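# Hang the blue mug on the mug tree

## Task

Put the blue mug on the mug tree so it hangs from one of the tree's arms by its handle and does not rest on or touch the tree's base.

## Robot and tools

Robot: two arms, left_arm (carries a left hand) and right_arm (carries a right hand), each with a five-finger hand. Base positions in the scene frame: left_arm (+0.042, +0.288, +0.023) m, right_arm (+0.001, -0.301, +0.012) m, both turned almost not at all. Scene frame: origin at table-top height midway between the arms, +x out over the table, +y toward left_arm, +z up. Arm names do not match image sides. A camera stand sits behind the arms. A loose object may occasionally get a small shove from outside.

Hand point: a point fixed to the palm, about 0.05 m in front of it and 0.15 m from the wrist mount. Its +z runs along straight fingers, +y out of the palm, +x across the palm away from the thumb on the right hand (toward the thumb on the left). Straight fingertips reach 0.06-0.07 m past it along +z and sit 0.06 m behind it along -y. A bracket on the little-finger side of the wrist sticks out 0.10 m across the palm and can collide. Friction and weight often leave the hand 1-3 cm (sometimes 5 cm) off the commanded pose, usually low; that is not evidence of contact. Each step the commanded orientation is clipped to within 40 degrees of the measured one.

The 28-number row (used by execute_actions and move): values in [-1, 1]. Numbers 1-6: left_arm dx, dy, dz, rx, ry, rz. Numbers 7-14: left hand little, ring, middle, index, thumb_bend, thumb_turn, force_limit, speed. Numbers 15-20: right_arm dx, dy, dz, rx, ry, rz. Numbers 21-28: right hand in the same eight-number order. Pose numbers are offsets, not poses: they count from that arm's Hand target at the start of the action or move, along that arm's own base axes, with rotation about the Hand target's position; rx, ry, rz form one rotation vector. Scale: 1.0 = 0.6 m or 180 degrees. All zeros re-requests the current Hand target. Hand numbers are absolute motor targets: +1 open/straight, -1 closed; thumb_turn +1 beside the palm, -1 opposite the fingers. force_limit maps -1..+1 to roughly 0..10 N at the fingertip (0..15 N for the two thumb motors); speed rises from near 0 at -1 to full at +0.48 and above. Hand numbers are never 'no change': to keep a hand as is, resend the eight numbers last carried out for it (before any were sent, use hand_measured plus hand_force_limit and hand_speed). A motor starts only when its target changes by 0.002 or more. For a gentle grip close slowly (speed -0.94 or lower). The thumb turned in front plus closing fingers can grip objects about 0.035-0.065 m thick, or a handle down to about 0.025 m. Example shapes: open hand all +1; thumb opposed: +1, +1, +1, +1, +0.65, -1; half-closed pinch: +1, +0.93, +0.15, 0, +0.28, -1.

execute_actions: actions = list of actions; each action is up to 15 rows at 1/30 s each (a short table holds its last row). Every row counts from the action's starting Hand target, not the previous row. cameras: list of names, ["all"], or [] (default: images only for an empty actions list).

move: target = one row or up to 15 rows; every row's offsets count from the same starting Hand targets. speed: path top speed in m/s, 0.002-4.3, default 0.25 (turns up to twice that in rad/s); one value or one per target. blend: corner rounding in m (0 = stop at each). blocking=false returns after about 0.5 s while the move runs. The path ignores obstacles and the other arm; the hand lags and can overshoot, especially when the arm is stretched. Steer around an arm's own base, not near it. Faster moves and targets further past a contact hit and press harder. The result adds a move: line, e.g. done (at rest within 10 mm and 2 degrees), off_target, moving, held, fault, plus limits such as paced (pose clipped) or held (steps withheld).

wait: seconds 0-10, lets the scene run. stop: brakes a running move. zoom_image: camera (cam_high, cam_left_wrist, cam_right_wrist) and region [x0, y0, x1, y1] in pixels, at most 504 by 504, of that camera's newest image. show_instructions: shows reference images. finished_scene: optional scene 1; ends the scene for good.

Results: end_effector_position (m) and end_effector_quat_wxyz per arm in its own base frame; Hand target (next offsets count from it); joint positions, velocities, torques; hand_measured, hand_stopped_by (moving, target, force, stalled, fault) and hand_load_n (fingertip load, positive pushing open; a drop to about 0 means the grip was lost), in motor order; hand_force_limit, hand_speed. cam_high is fixed, in the scene frame; the wrist cameras ride on the hands. Images are 672x504.

Avoid: dropping the mug or releasing it while moving, slams or hard pushes, hitting the tree or table hard, knocking anything out of the work area, contact or squeezing between the two hands (can fail the task), heavy finger loads, and long holds with a stretched arm or pushing at an unreachable pose (motor overheating: MOTOR HOT, then an OVER-TEMPERATURE FAULT drops the arm). To stop pressing on something, command the target back past the hand point. The mug must stay hung once the robot lets go.

Each tool is called after "Emit:" in YAML: its name, and indented under it one key for each argument.

Reference images:

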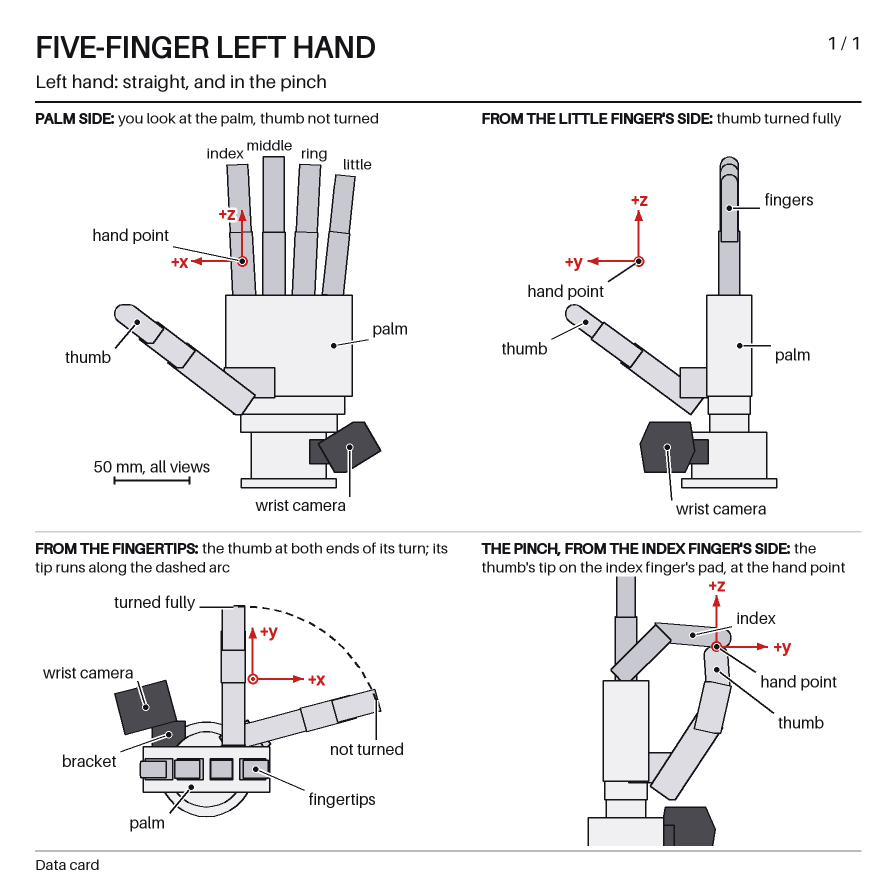

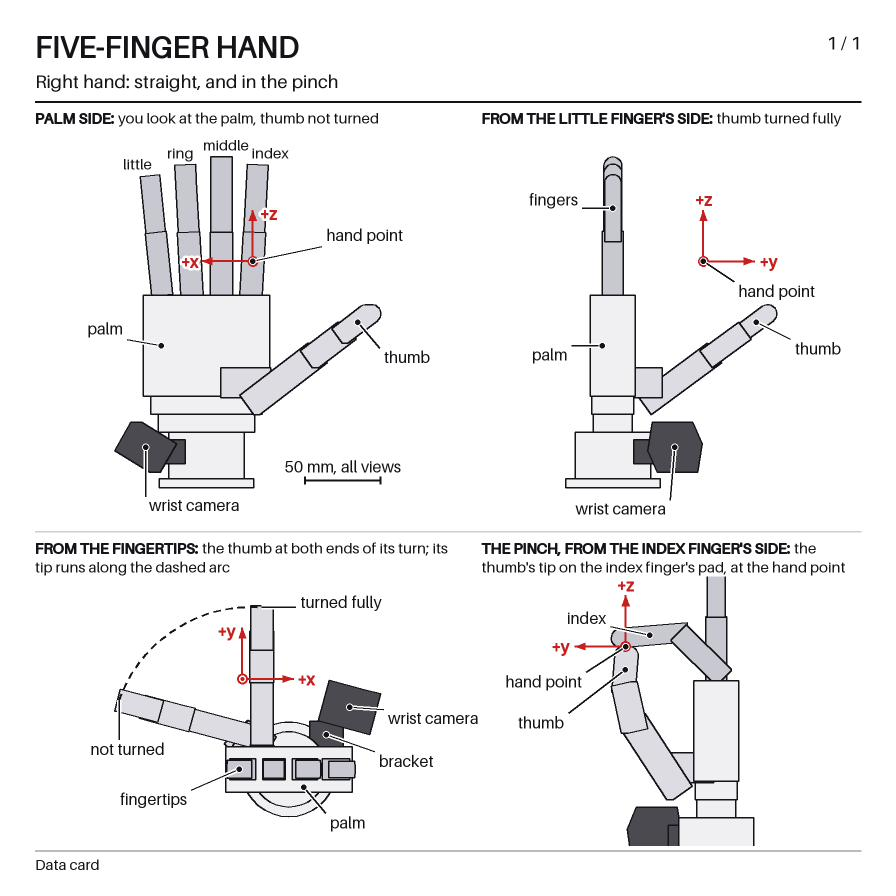

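## Session

Emit:
execute_actions:
  actions: []

Scene clock: 0.00 s.
left_arm: end_effector_position=(+0.6561, -0.1088, +0.3611) hand_measured=(+1.000, +1.000, +1.000, +1.000, +1.000, +1.000) hand_load_n=(+0.0, +0.0, +0.0, +0.0, +0.0, +0.0) hand_stopped_by=(target, target, target, target, target, target) hand_force_limit=0.00 hand_speed=-0.80 end_effector_quat_wxyz=(-0.383, +0.791, -0.470, +0.087) | right_arm: end_effector_position=(+0.0886, -0.2295, +0.1179) hand_measured=(+1.000, +1.000, +1.000, +1.000, +1.000, +1.000) hand_load_n=(+0.0, +0.0, +0.5, +0.0, +0.0, -0.5) hand_stopped_by=(target, target, target, target, target, target) hand_force_limit=0.00 hand_speed=-0.80 end_effector_quat_wxyz=(+0.418, +0.772, -0.466, -0.109)
Joint positions: left_arm=[-0.282 1.953 2.367 -1.538 -0.697 -0.616] | right_arm=[-0.494 1.385 0.689 -1.233 0.839 -0.817]
Joint velocities: within noise
Joint torques (N m): no reading
Heat: left arm: hottest waist 30 °C; right arm: hottest wrist pitch 28 °C.
Hand target: left_arm +0.6593, -0.1098, +0.3675; -0.385, +0.791, -0.466, +0.095 | right_arm +0.0928, -0.2317, +0.1194; +0.418, +0.772, -0.468, -0.105

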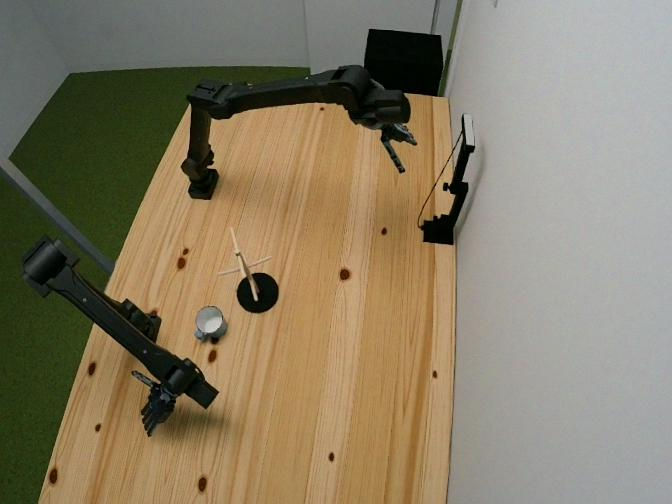

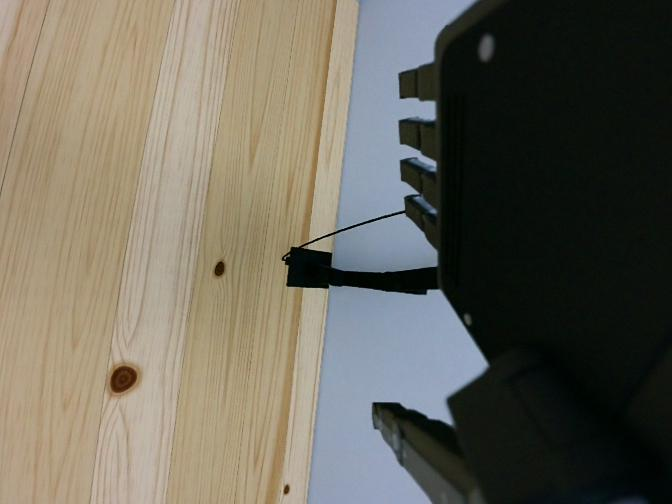

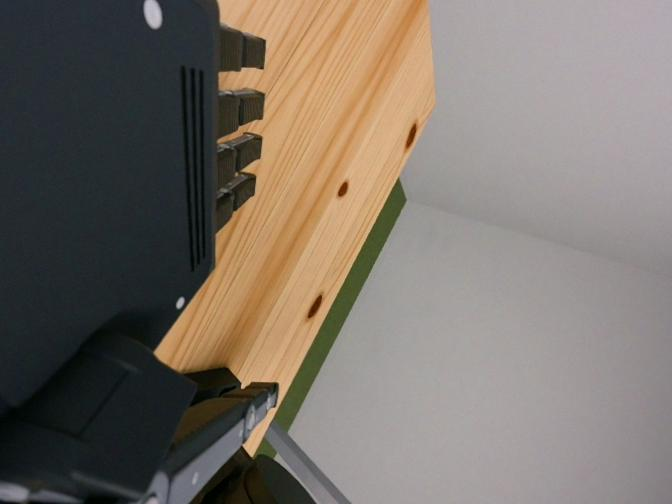

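Emit:
zoom_image:
  camera: "cam_high"
  region: [160, 210, 310, 360]

Emit:
zoom_image:
  camera: "cam_high"
  region: [20, 220, 240, 440]

Emit:
zoom_image:
  camera: "cam_high"
  region: [170, 40, 490, 280]

Scaled by 3.360 from the camera's 672x504 image, which has a finer 960x720 frame.

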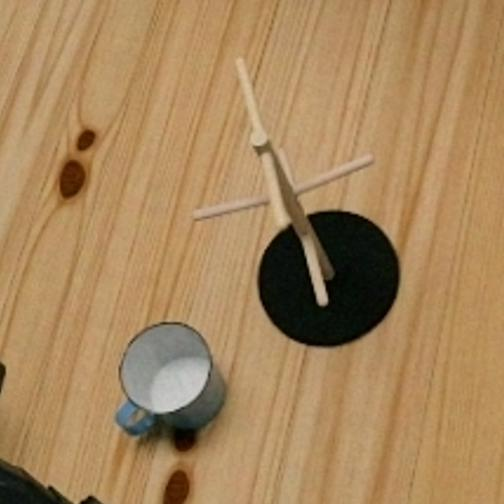

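Scaled by 2.291 from the camera's 672x504 image, which has a finer 960x720 frame.

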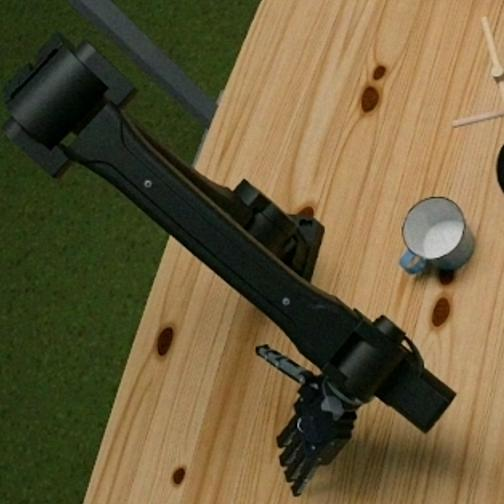

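Scaled by 1.575 from the camera's 672x504 image, which has a finer 960x720 frame.

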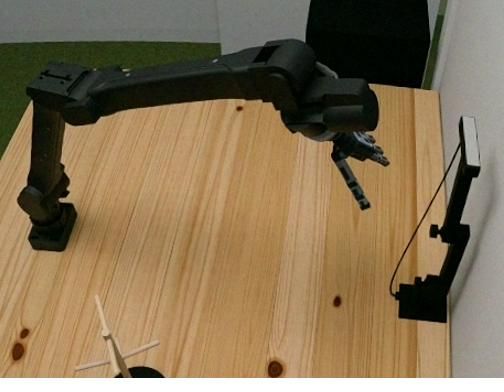

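Emit:
zoom_image:
  camera: "cam_high"
  region: [210, 220, 280, 320]

Emit:
zoom_image:
  camera: "cam_high"
  region: [185, 295, 245, 355]

Scaled by 5.040 from the camera's 672x504 image, which has a finer 960x720 frame.

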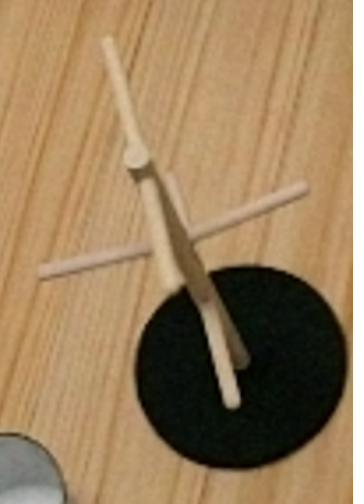

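Scaled by 8.400 from the camera's 672x504 image, which has a finer 960x720 frame.

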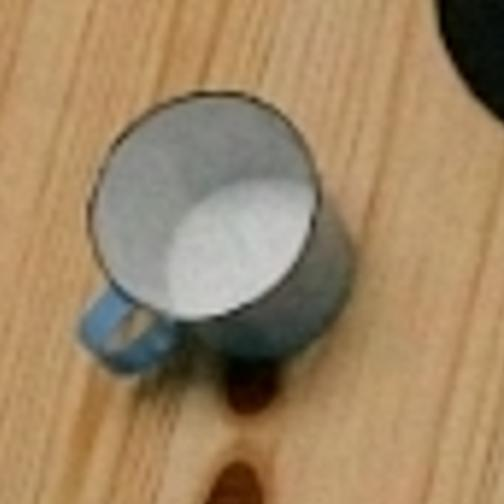

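Emit:
move:
  target:
    - [-0.4988,0.1497,0.0875,-0.041,-0.131,-0.207,1,1,0.31,0.16,0.12,-1,0.2,0.0,0,0,0,0,0,0,1,1,1,1,1,1,0,-0.8]
    - [-0.7655,-0.2837,-0.0125,-0.0822,-0.262,-0.414,1,1,0.31,0.16,0.12,-1,0.2,0.0,0,0,0,0,0,0,1,1,1,1,1,1,0,-0.8]
  speed: 0.3
  blend: 0.05
  cameras: ["all"]

Scene clock: 14.67 s.
left_arm: end_effector_position=(+0.2009, -0.2757, +0.3600) hand_measured=(+1.000, +1.000, +0.310, +0.160, +0.120, -1.000) hand_load_n=(+0.0, +0.0, +0.0, +0.0, +0.0, +0.0) hand_stopped_by=(target, target, target, target, target, target) hand_force_limit=0.20 hand_speed=0.00 end_effector_quat_wxyz=(+0.299, -0.304, +0.640, -0.639) | right_arm: end_effector_position=(+0.0886, -0.2295, +0.1179) hand_measured=(+1.000, +1.000, +1.000, +1.000, +1.000, +1.000) hand_load_n=(+0.0, +0.0, +0.0, +0.0, +0.0, +0.0) hand_stopped_by=(target, target, target, target, target, target) hand_force_limit=0.00 hand_speed=-0.80 end_effector_quat_wxyz=(+0.418, +0.772, -0.466, -0.109)
Joint positions: left_arm=[-1.061 0.399 0.613 -0.219 -0.37 -0.008] | right_arm=[-0.494 1.385 0.689 -1.233 0.839 -0.817]
Joint torques (N m): left_arm=[-1.61 1.79 9.33 2.62 -0.21 0.18] | right_arm=[-0.32 -6.59 7.79 -0.46 0.58 -0.12]
Heat: left arm: hottest elbow 33 °C; right arm: hottest wrist pitch 28 °C.
Hand target: left_arm +0.1999, -0.2801, +0.3600; +0.299, -0.298, +0.641, -0.641 | right_arm +0.0928, -0.2317, +0.1194; +0.418, +0.772, -0.468, -0.105
Off the commanded pose: left_arm 0.004 m, 1 deg | right_arm 0.005 m, 0 deg.
move: done
camera_calibration:
cam_left_wrist: T_world_to_cam=[[-0.134376, -0.151726, 0.979246, -0.37207], [-0.915571, -0.358989, -0.181261, 0.15505], [0.379041, -0.920927, -0.0906765, -0.187818], [0, 0, 0, 1]] pos_world=[0.163153, -0.173758, 0.375422]

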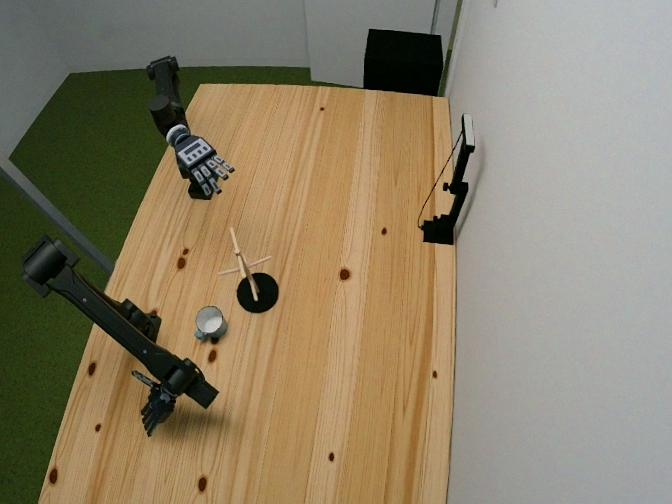

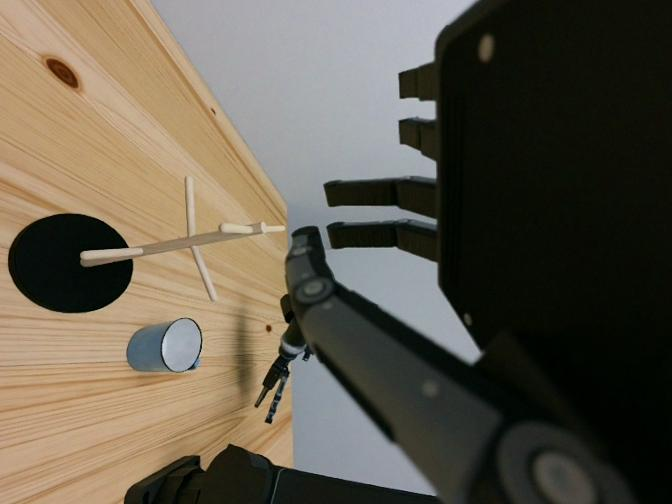

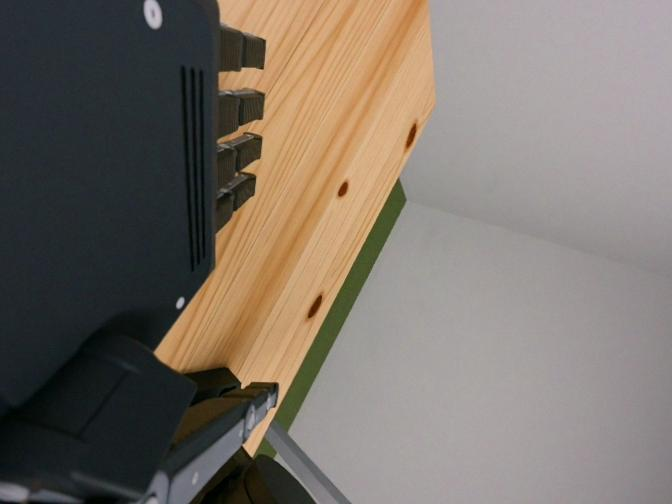

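Emit:
zoom_image:
  camera: "cam_left_wrist"
  region: [110, 290, 230, 390]

Emit:
zoom_image:
  camera: "cam_left_wrist"
  region: [0, 160, 300, 320]

Scaled by 4.200 from the camera's 672x504 image, which has a finer 960x720 frame.

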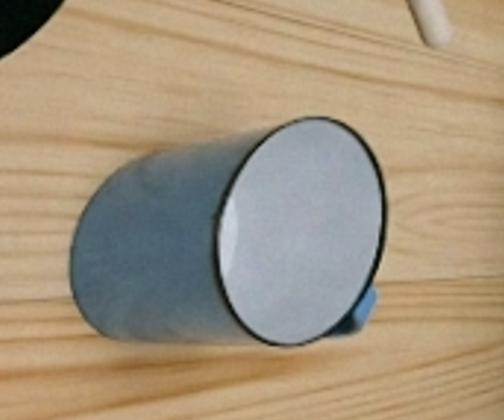

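Scaled by 1.680 from the camera's 672x504 image, which has a finer 960x720 frame.

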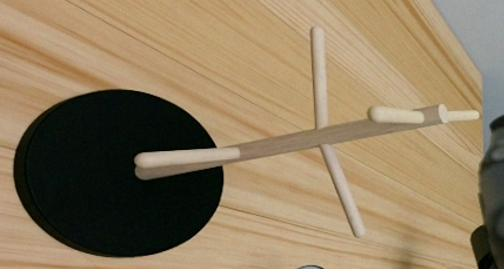

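Emit:
move:
  target:
    - [-0.139,-0.1473,-0.105,0,0,0.0389,1,1,0.31,0.16,0.12,-1,0.2,0.0,0,0,0,0,0,0,1,1,1,1,1,1,0,-0.8]
    - [-0.1398,-0.3457,-0.305,0,0,0.0389,1,1,0.31,0.16,0.12,-1,0.2,0.0,0,0,0,0,0,0,1,1,1,1,1,1,0,-0.8]
    - [-0.0693,-0.3905,-0.3717,0,0,0.0389,1,1,0.31,0.16,0.12,-1,0.2,0.0,0,0,0,0,0,0,1,1,1,1,1,1,0,-0.8]
  speed: 0.25
  blend: [0.04,0.02,0]
  cameras: ["all"]

Scene clock: 20.23 s.
left_arm: end_effector_position=(+0.1541, -0.5022, +0.1291) hand_measured=(+1.000, +1.000, +0.310, +0.160, +0.120, -1.000) hand_load_n=(+0.0, +0.0, +0.0, +0.0, +0.0, +0.0) hand_stopped_by=(target, target, target, target, target, target) hand_force_limit=0.20 hand_speed=0.00 end_effector_quat_wxyz=(+0.338, -0.333, +0.630, -0.614) | right_arm: end_effector_position=(+0.0886, -0.2295, +0.1179) hand_measured=(+1.000, +1.000, +1.000, +1.000, +1.000, +1.000) hand_load_n=(+0.0, +0.0, +0.0, +0.0, +0.0, +0.0) hand_stopped_by=(target, target, target, target, target, target) hand_force_limit=0.00 hand_speed=-0.80 end_effector_quat_wxyz=(+0.418, +0.772, -0.466, -0.109)
Joint positions: left_arm=[-1.545 1.549 0.578 0.941 -0.963 -0.008] | right_arm=[-0.494 1.385 0.689 -1.233 0.839 -0.817]
Joint torques (N m): left_arm=[0.03 -6.42 8.27 2.35 -0.05 0.19] | right_arm=[-0.26 -6.77 7.75 -0.35 0.55 -0.13]
Heat: left arm: hottest elbow 34 °C; right arm: hottest wrist pitch 28 °C.
Hand target: left_arm +0.1584, -0.5144, +0.1370; +0.338, -0.337, +0.622, -0.621 | right_arm +0.0928, -0.2317, +0.1194; +0.418, +0.772, -0.468, -0.105
Off the commanded pose: left_arm 0.015 m, 1 deg | right_arm 0.005 m, 0 deg.
move: off_target (left_arm)
camera_calibration:
cam_left_wrist: T_world_to_cam=[[-0.119589, -0.190426, 0.97439, -0.207631], [-0.870928, -0.451047, -0.19504, -0.0622856], [0.476637, -0.871949, -0.111907, -0.38736], [0, 0, 0, 1]] pos_world=[0.105553, -0.40539, 0.146817]

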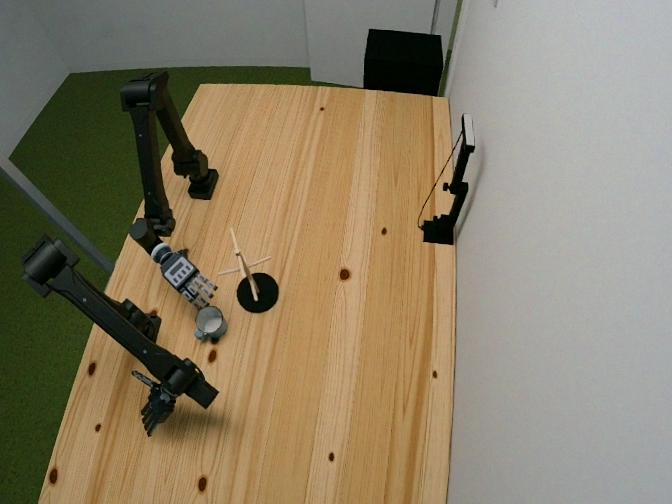

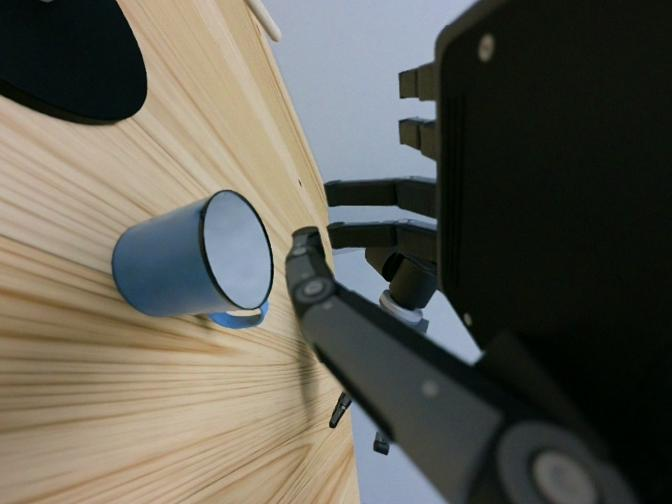

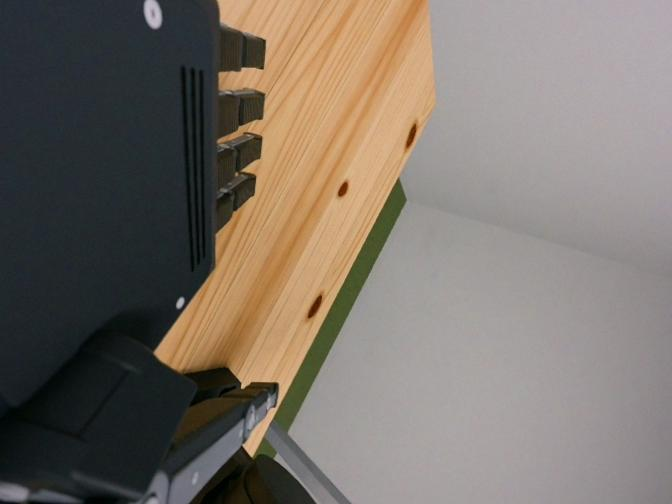

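Emit:
zoom_image:
  camera: "cam_left_wrist"
  region: [90, 160, 350, 360]

Emit:
zoom_image:
  camera: "cam_high"
  region: [120, 210, 260, 360]

Scaled by 1.938 from the camera's 672x504 image, which has a finer 960x720 frame.

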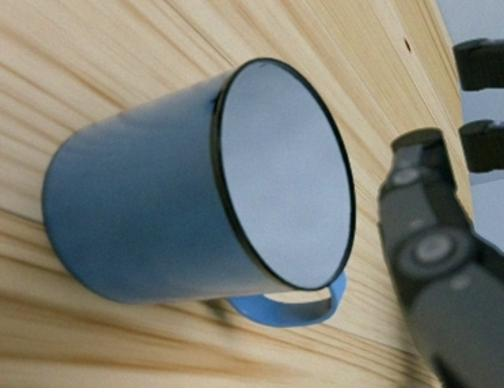

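Scaled by 3.360 from the camera's 672x504 image, which has a finer 960x720 frame.

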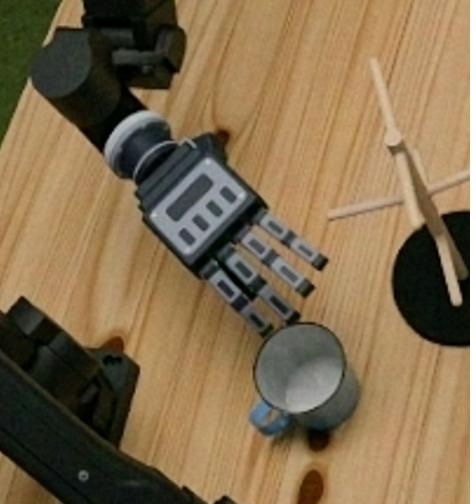

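Emit:
move:
  target: [-0.0177,-0.0127,-0.0483,0,0,0,1,1,0.31,0.16,0.12,-1,0.2,0.0,0,0,0,0,0,0,1,1,1,1,1,1,0,-0.8]
  speed: 0.1
  cameras: ["cam_high","cam_left_wrist"]

Emit:
zoom_image:
  camera: "cam_left_wrist"
  region: [90, 160, 350, 360]

Emit:
zoom_image:
  camera: "cam_high"
  region: [160, 260, 240, 350]

Scene clock: 22.87 s.
left_arm: end_effector_position=(+0.1523, -0.5088, +0.1025) hand_measured=(+1.000, +1.000, +0.310, +0.160, +0.120, -1.000) hand_load_n=(+0.0, +0.0, +0.0, +0.0, +0.0, +0.0) hand_stopped_by=(target, target, target, target, target, target) hand_force_limit=0.20 hand_speed=0.00 end_effector_quat_wxyz=(+0.342, -0.337, +0.627, -0.613) | right_arm: end_effector_position=(+0.0886, -0.2295, +0.1179) hand_measured=(+1.000, +1.000, +1.000, +1.000, +1.000, +1.000) hand_load_n=(+0.0, +0.0, +0.5, +0.5, +0.0, +0.0) hand_stopped_by=(target, target, target, target, target, target) hand_force_limit=0.00 hand_speed=-0.80 end_effector_quat_wxyz=(+0.418, +0.772, -0.466, -0.109)
Joint positions: left_arm=[-1.555 1.653 0.587 1.038 -0.986 -0.007] | right_arm=[-0.494 1.385 0.689 -1.233 0.839 -0.817]
Joint torques (N m): left_arm=[-1.61 -7 7.39 2.24 -0.26 0.21] | right_arm=[-0.56 -6.48 7.68 -0.4 0.56 -0.12]
Heat: left arm: hottest elbow 34 °C; right arm: hottest wrist pitch 28 °C.
Hand target: left_arm +0.1476, -0.5221, +0.1080; +0.337, -0.337, +0.622, -0.622 | right_arm +0.0928, -0.2317, +0.1194; +0.418, +0.772, -0.468, -0.105
Off the commanded pose: left_arm 0.015 m, 1 deg | right_arm 0.005 m, 0 deg.
move: off_target (left_arm)
camera_calibration:
cam_left_wrist: T_world_to_cam=[[-0.117966, -0.18973, 0.974724, -0.183098], [-0.864861, -0.462703, -0.194735, -0.0789221], [0.487955, -0.865972, -0.109507, -0.394231], [0, 0, 0, 1]] pos_world=[0.102511, -0.41265, 0.11993]
Images, in order (width x height): cam_high 672x504, cam_left_wrist 672x504.

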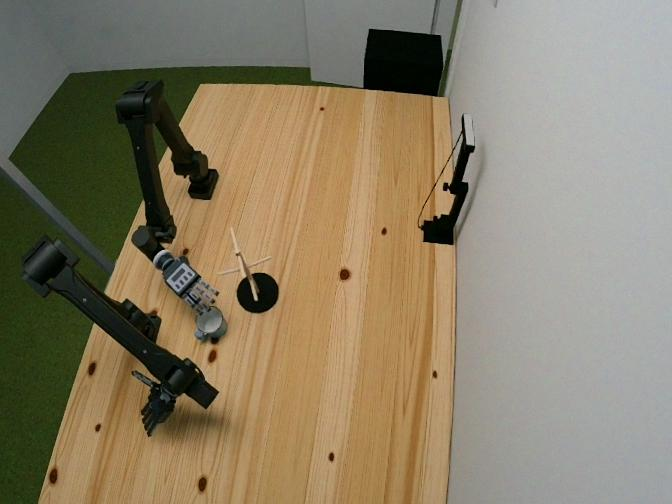

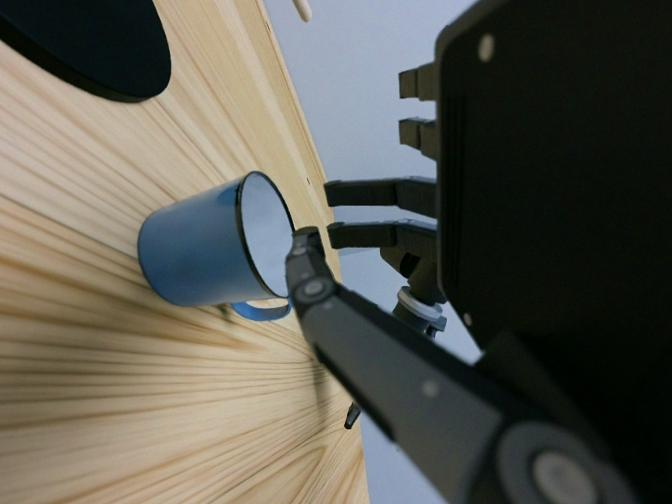

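Scaled by 1.938 from the camera's 672x504 image, which has a finer 960x720 frame.

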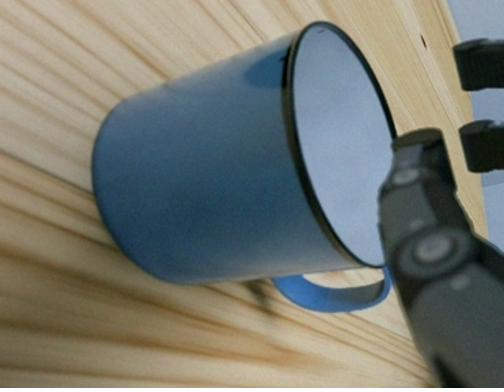

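Scaled by 5.600 from the camera's 672x504 image, which has a finer 960x720 frame.

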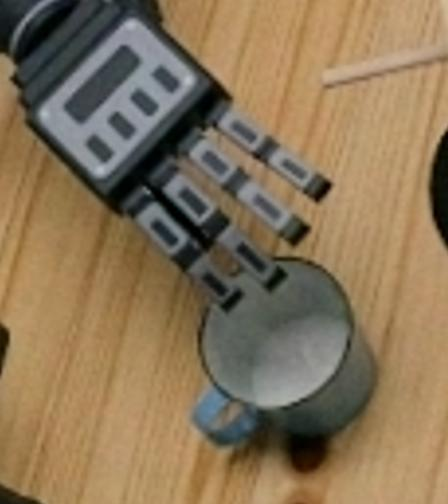

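Emit:
move:
  target: [-0.02,0.0028,0,0,0,0,1,1,0.31,0.16,0.12,-1,0.2,0.0,0,0,0,0,0,0,1,1,1,1,1,1,0,-0.8]
  speed: 0.1
  cameras: ["cam_high","cam_left_wrist"]

Emit:
zoom_image:
  camera: "cam_left_wrist"
  region: [90, 160, 350, 360]

Emit:
zoom_image:
  camera: "cam_high"
  region: [160, 260, 240, 350]

Scene clock: 24.90 s.
left_arm: end_effector_position=(+0.1404, -0.5090, +0.1027) hand_measured=(+1.000, +1.000, +0.310, +0.160, +0.120, -1.000) hand_load_n=(+0.0, +0.0, +0.0, +0.0, +0.0, +0.0) hand_stopped_by=(target, target, target, target, target, target) hand_force_limit=0.20 hand_speed=0.00 end_effector_quat_wxyz=(+0.342, -0.337, +0.627, -0.613) | right_arm: end_effector_position=(+0.0886, -0.2295, +0.1179) hand_measured=(+1.000, +1.000, +1.000, +1.000, +1.000, +1.000) hand_load_n=(+0.0, +0.0, +0.0, +0.0, +0.0, +0.0) hand_stopped_by=(target, target, target, target, target, target) hand_force_limit=0.00 hand_speed=-0.80 end_effector_quat_wxyz=(+0.418, +0.772, -0.466, -0.109)
Joint positions: left_arm=[-1.586 1.653 0.587 1.039 -1.017 -0.007] | right_arm=[-0.494 1.385 0.689 -1.233 0.839 -0.817]
Joint torques (N m): left_arm=[-1.44 -7.12 7.04 2.37 -0.22 0.21] | right_arm=[-0.38 -6.53 7.68 -0.53 0.54 -0.11]
Heat: left arm: hottest elbow 34 °C; right arm: hottest wrist pitch 28 °C.
Hand target: left_arm +0.1357, -0.5204, +0.1081; +0.337, -0.337, +0.622, -0.622 | right_arm +0.0928, -0.2317, +0.1194; +0.418, +0.772, -0.468, -0.105
Off the commanded pose: left_arm 0.013 m, 1 deg | right_arm 0.005 m, 0 deg.
move: off_target (left_arm)
camera_calibration:
cam_left_wrist: T_world_to_cam=[[-0.118996, -0.189251, 0.974692, -0.18431], [-0.865007, -0.462174, -0.195343, -0.0888918], [0.487446, -0.86636, -0.108706, -0.388624], [0, 0, 0, 1]] pos_world=[0.0906091, -0.412653, 0.120035]
Images, in order (width x height): cam_high 672x504, cam_left_wrist 672x504.

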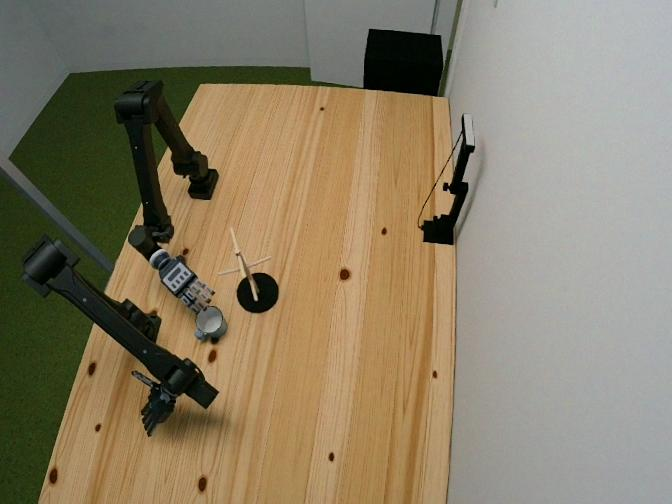

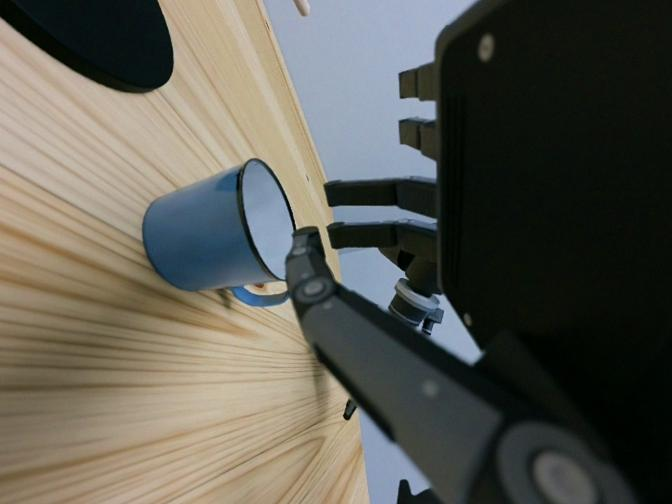

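Scaled by 1.938 from the camera's 672x504 image, which has a finer 960x720 frame.

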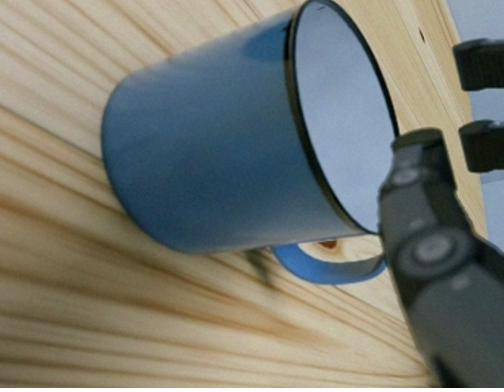

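Scaled by 5.600 from the camera's 672x504 image, which has a finer 960x720 frame.

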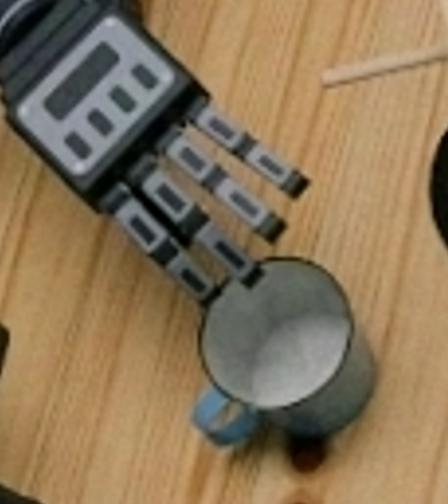

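Emit:
move:
  target: [-0.0045,0.011,-0.035,0,0,0,1,1,0.31,0.16,0.12,-1,0.2,0.0,0,0,0,0,0,0,1,1,1,1,1,1,0,-0.8]
  speed: 0.08
  cameras: ["cam_high","cam_left_wrist"]

Emit:
zoom_image:
  camera: "cam_left_wrist"
  region: [150, 120, 410, 320]

Emit:
zoom_image:
  camera: "cam_high"
  region: [160, 260, 240, 350]

Scene clock: 28.00 s.
left_arm: end_effector_position=(+0.1384, -0.5121, +0.0925) hand_measured=(+1.000, +1.000, +0.310, +0.160, +0.120, -1.000) hand_load_n=(+0.0, +0.0, +0.0, +0.0, +0.0, +0.0) hand_stopped_by=(target, target, target, target, target, target) hand_force_limit=0.20 hand_speed=0.00 end_effector_quat_wxyz=(+0.337, -0.342, +0.618, -0.622) | right_arm: end_effector_position=(+0.0886, -0.2295, +0.1179) hand_measured=(+1.000, +1.000, +1.000, +1.000, +1.000, +1.000) hand_load_n=(+0.0, +0.0, +0.0, +0.0, +0.0, +0.0) hand_stopped_by=(target, target, target, target, target, target) hand_force_limit=0.00 hand_speed=-0.80 end_effector_quat_wxyz=(+0.418, +0.772, -0.466, -0.109)
Joint positions: left_arm=[-1.592 1.708 0.587 1.122 -1.024 -0.007] | right_arm=[-0.494 1.385 0.689 -1.233 0.839 -0.817]
Joint torques (N m): left_arm=[-1.67 -7.18 4.75 2.36 -0.23 0.21] | right_arm=[-0.26 -6.53 7.68 -0.39 0.57 -0.11]
Heat: left arm: hottest elbow 34 °C; right arm: hottest wrist pitch 28 °C.
Hand target: left_arm +0.1329, -0.5138, +0.0871; +0.337, -0.337, +0.622, -0.622 | right_arm +0.0928, -0.2317, +0.1194; +0.418, +0.772, -0.468, -0.105
Off the commanded pose: left_arm 0.008 m, 1 deg | right_arm 0.005 m, 0 deg.
move: done
camera_calibration:
cam_left_wrist: T_world_to_cam=[[-0.11828, -0.162213, 0.979641, -0.161912], [-0.864412, -0.468696, -0.181976, -0.0988078], [0.488673, -0.868338, -0.0847815, -0.394899], [0, 0, 0, 1]] pos_world=[0.0884149, -0.415481, 0.107155]
Images, in order (width x height): cam_high 672x504, cam_left_wrist 672x504.

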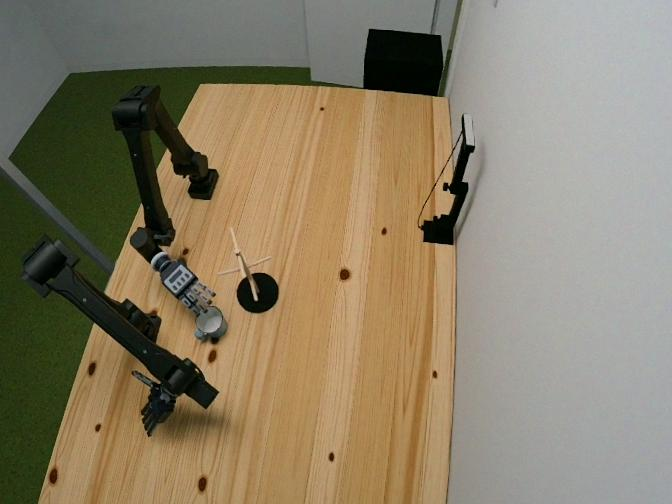

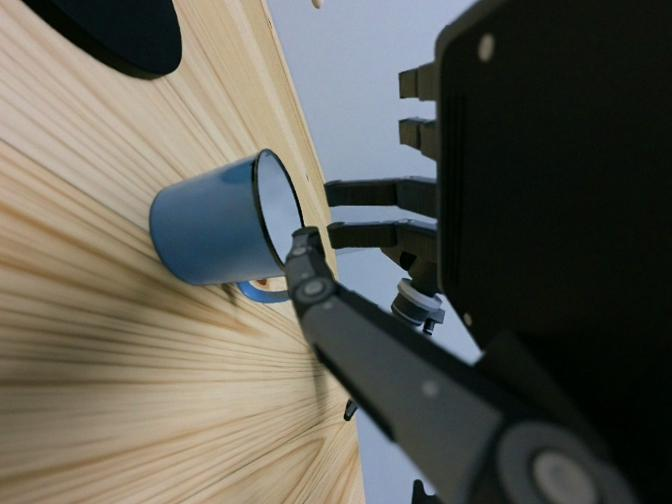

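Scaled by 1.938 from the camera's 672x504 image, which has a finer 960x720 frame.

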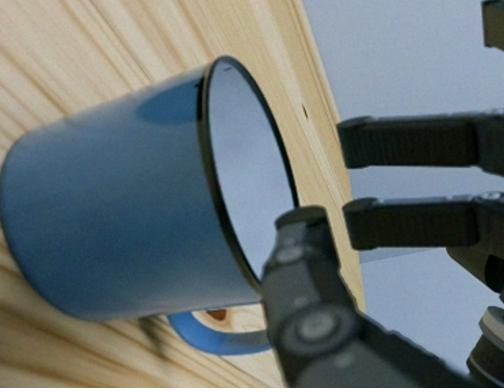

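Scaled by 5.600 from the camera's 672x504 image, which has a finer 960x720 frame.

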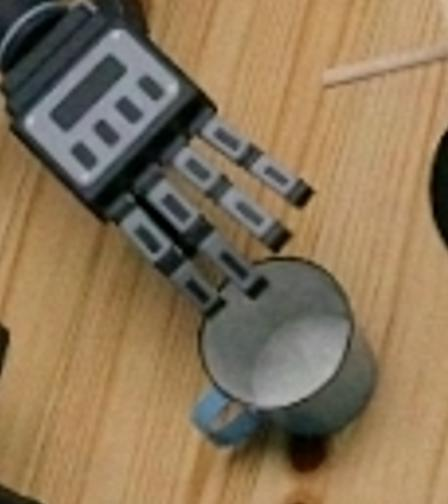

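Emit:
move:
  target: [-0.0025,0.01,-0.033,0,0,0,1,1,0.31,0.16,0.12,-1,0.2,0.0,0,0,0,0,0,0,1,1,1,1,1,1,0,-0.8]
  speed: 0.06
  cameras: ["cam_high","cam_left_wrist"]

Emit:
zoom_image:
  camera: "cam_left_wrist"
  region: [150, 120, 410, 320]

Emit:
zoom_image:
  camera: "cam_high"
  region: [160, 260, 240, 350]

Scene clock: 31.23 s.
left_arm: end_effector_position=(+0.1369, -0.5082, +0.0742) hand_measured=(+1.000, +1.000, +0.310, +0.160, +0.120, -1.000) hand_load_n=(+0.0, -0.5, +0.0, +0.0, +0.0, +0.0) hand_stopped_by=(target, target, target, target, target, target) hand_force_limit=0.20 hand_speed=0.00 end_effector_quat_wxyz=(+0.337, -0.343, +0.617, -0.623) | right_arm: end_effector_position=(+0.0886, -0.2295, +0.1179) hand_measured=(+1.000, +1.000, +1.000, +1.000, +1.000, +1.000) hand_load_n=(+0.0, +0.0, +0.0, +0.0, +0.0, +0.0) hand_stopped_by=(target, target, target, target, target, target) hand_force_limit=0.00 hand_speed=-0.80 end_effector_quat_wxyz=(+0.418, +0.772, -0.466, -0.109)
Joint positions: left_arm=[-1.596 1.769 0.574 1.201 -1.028 -0.007] | right_arm=[-0.494 1.385 0.689 -1.233 0.839 -0.817]
Joint torques (N m): left_arm=[-1.67 -7.41 3.88 2.21 -0.22 0.21] | right_arm=[-0.67 -6.53 7.66 -0.36 0.56 -0.12]
Heat: left arm: hottest elbow 33 °C; right arm: hottest wrist pitch 28 °C.
Hand target: left_arm +0.1315, -0.5079, +0.0675; +0.337, -0.337, +0.621, -0.622 | right_arm +0.0928, -0.2317, +0.1194; +0.418, +0.772, -0.468, -0.105
Off the commanded pose: left_arm 0.009 m, 1 deg | right_arm 0.005 m, 0 deg.
move: done
camera_calibration:
cam_left_wrist: T_world_to_cam=[[-0.118053, -0.15777, 0.980394, -0.141399], [-0.864227, -0.46992, -0.179687, -0.102351], [0.489056, -0.868495, -0.0808735, -0.392724], [0, 0, 0, 1]] pos_world=[0.0869168, -0.411485, 0.0884743]
Images, in order (width x height): cam_high 672x504, cam_left_wrist 672x504.

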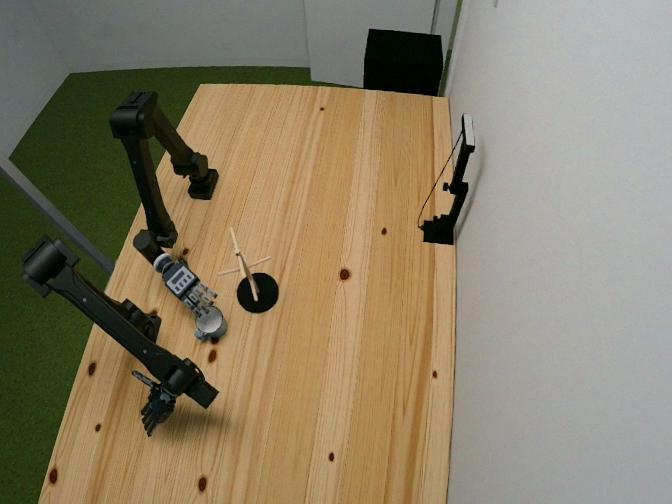

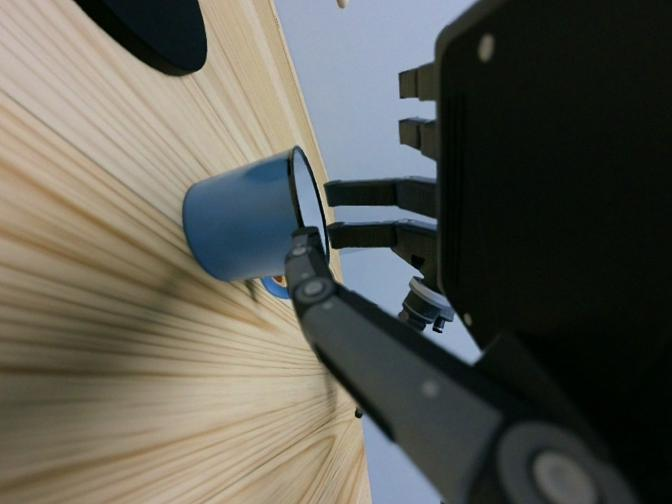

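Scaled by 1.938 from the camera's 672x504 image, which has a finer 960x720 frame.

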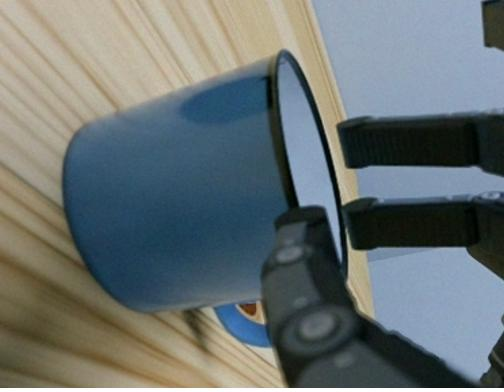

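Scaled by 5.600 from the camera's 672x504 image, which has a finer 960x720 frame.

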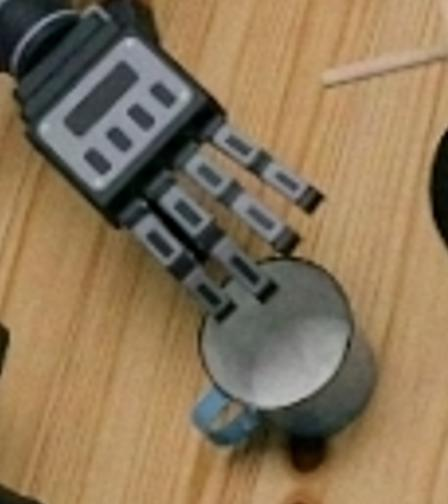

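Emit:
move:
  target: [0,0,-0.045,0,0,0,1,1,0.31,0.16,0.12,-1,0.2,0.0,0,0,0,0,0,0,1,1,1,1,1,1,0,-0.8]
  speed: 0.06
  cameras: ["cam_high","cam_left_wrist"]

Emit:
zoom_image:
  camera: "cam_left_wrist"
  region: [150, 120, 410, 320]

Emit:
zoom_image:
  camera: "cam_high"
  region: [160, 260, 240, 350]

Scene clock: 32.63 s.
left_arm: end_effector_position=(+0.1371, -0.5068, +0.0461) hand_measured=(+1.000, +1.000, +0.310, +0.160, +0.120, -1.000) hand_load_n=(+0.0, +0.0, +0.0, +0.0, +0.0, +0.0) hand_stopped_by=(target, target, target, target, target, target) hand_force_limit=0.20 hand_speed=0.00 end_effector_quat_wxyz=(+0.338, -0.343, +0.618, -0.622) | right_arm: end_effector_position=(+0.0886, -0.2295, +0.1179) hand_measured=(+1.000, +1.000, +1.000, +1.000, +1.000, +1.000) hand_load_n=(+0.0, +0.0, +0.0, +0.0, +0.0, +0.0) hand_stopped_by=(target, target, target, target, target, target) hand_force_limit=0.00 hand_speed=-0.80 end_effector_quat_wxyz=(+0.418, +0.772, -0.466, -0.109)
Joint positions: left_arm=[-1.596 1.866 0.574 1.294 -1.029 -0.007] | right_arm=[-0.494 1.385 0.689 -1.233 0.839 -0.817]
Joint torques (N m): left_arm=[-1.61 -7.47 3.49 2.28 -0.19 0.21] | right_arm=[-0.44 -6.65 7.66 -0.39 0.55 -0.09]
Heat: left arm: hottest elbow 33 °C; right arm: hottest wrist pitch 28 °C.
Hand target: left_arm +0.1314, -0.5079, +0.0403; +0.337, -0.337, +0.622, -0.622 | right_arm +0.0928, -0.2317, +0.1194; +0.418, +0.772, -0.468, -0.105
Off the commanded pose: left_arm 0.008 m, 1 deg | right_arm 0.005 m, 0 deg.
move: done
camera_calibration:
cam_left_wrist: T_world_to_cam=[[-0.11804, -0.161641, 0.979765, -0.115558], [-0.86388, -0.469827, -0.18159, -0.106505], [0.489672, -0.867834, -0.0841803, -0.393463], [0, 0, 0, 1]] pos_world=[0.0870199, -0.410178, 0.0607577]
Images, in order (width x height): cam_high 672x504, cam_left_wrist 672x504.

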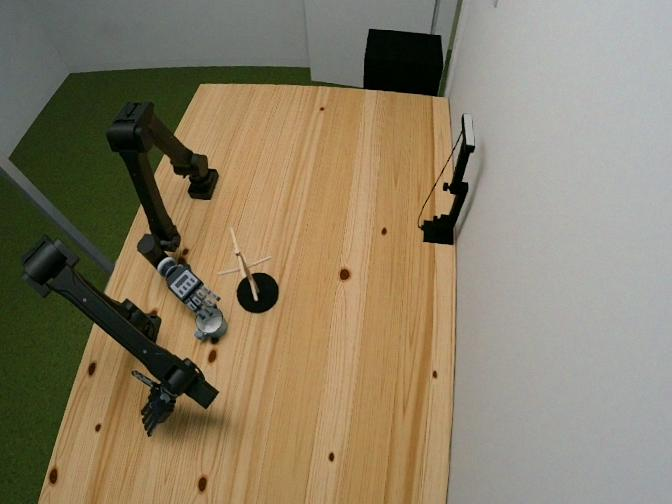

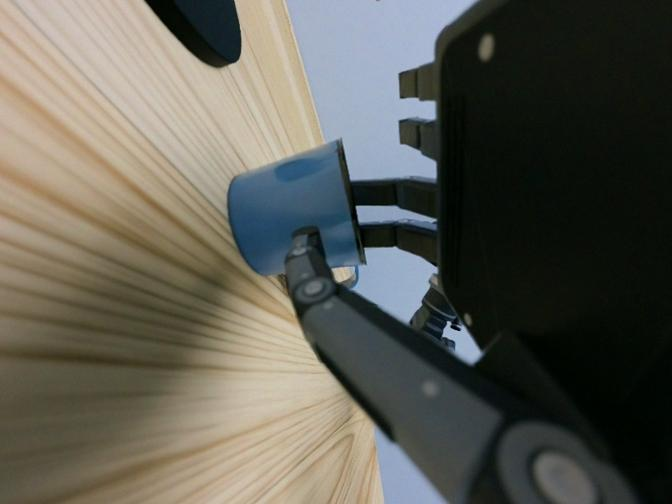

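Scaled by 1.938 from the camera's 672x504 image, which has a finer 960x720 frame.

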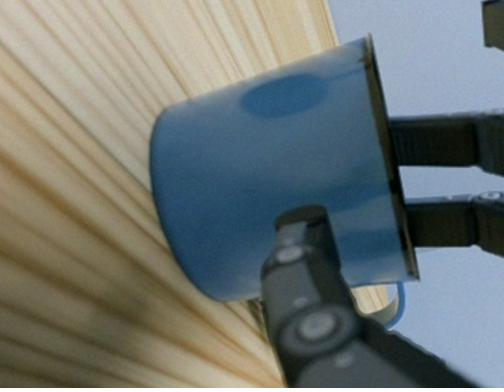

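Scaled by 5.600 from the camera's 672x504 image, which has a finer 960x720 frame.

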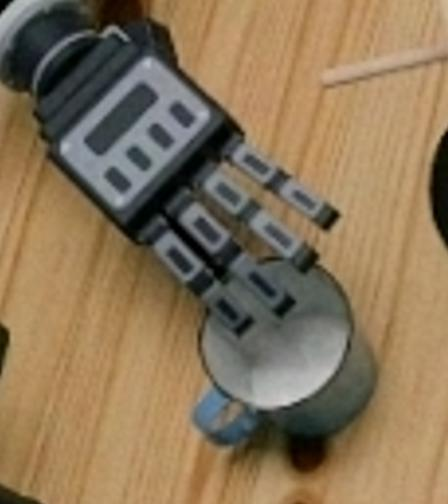

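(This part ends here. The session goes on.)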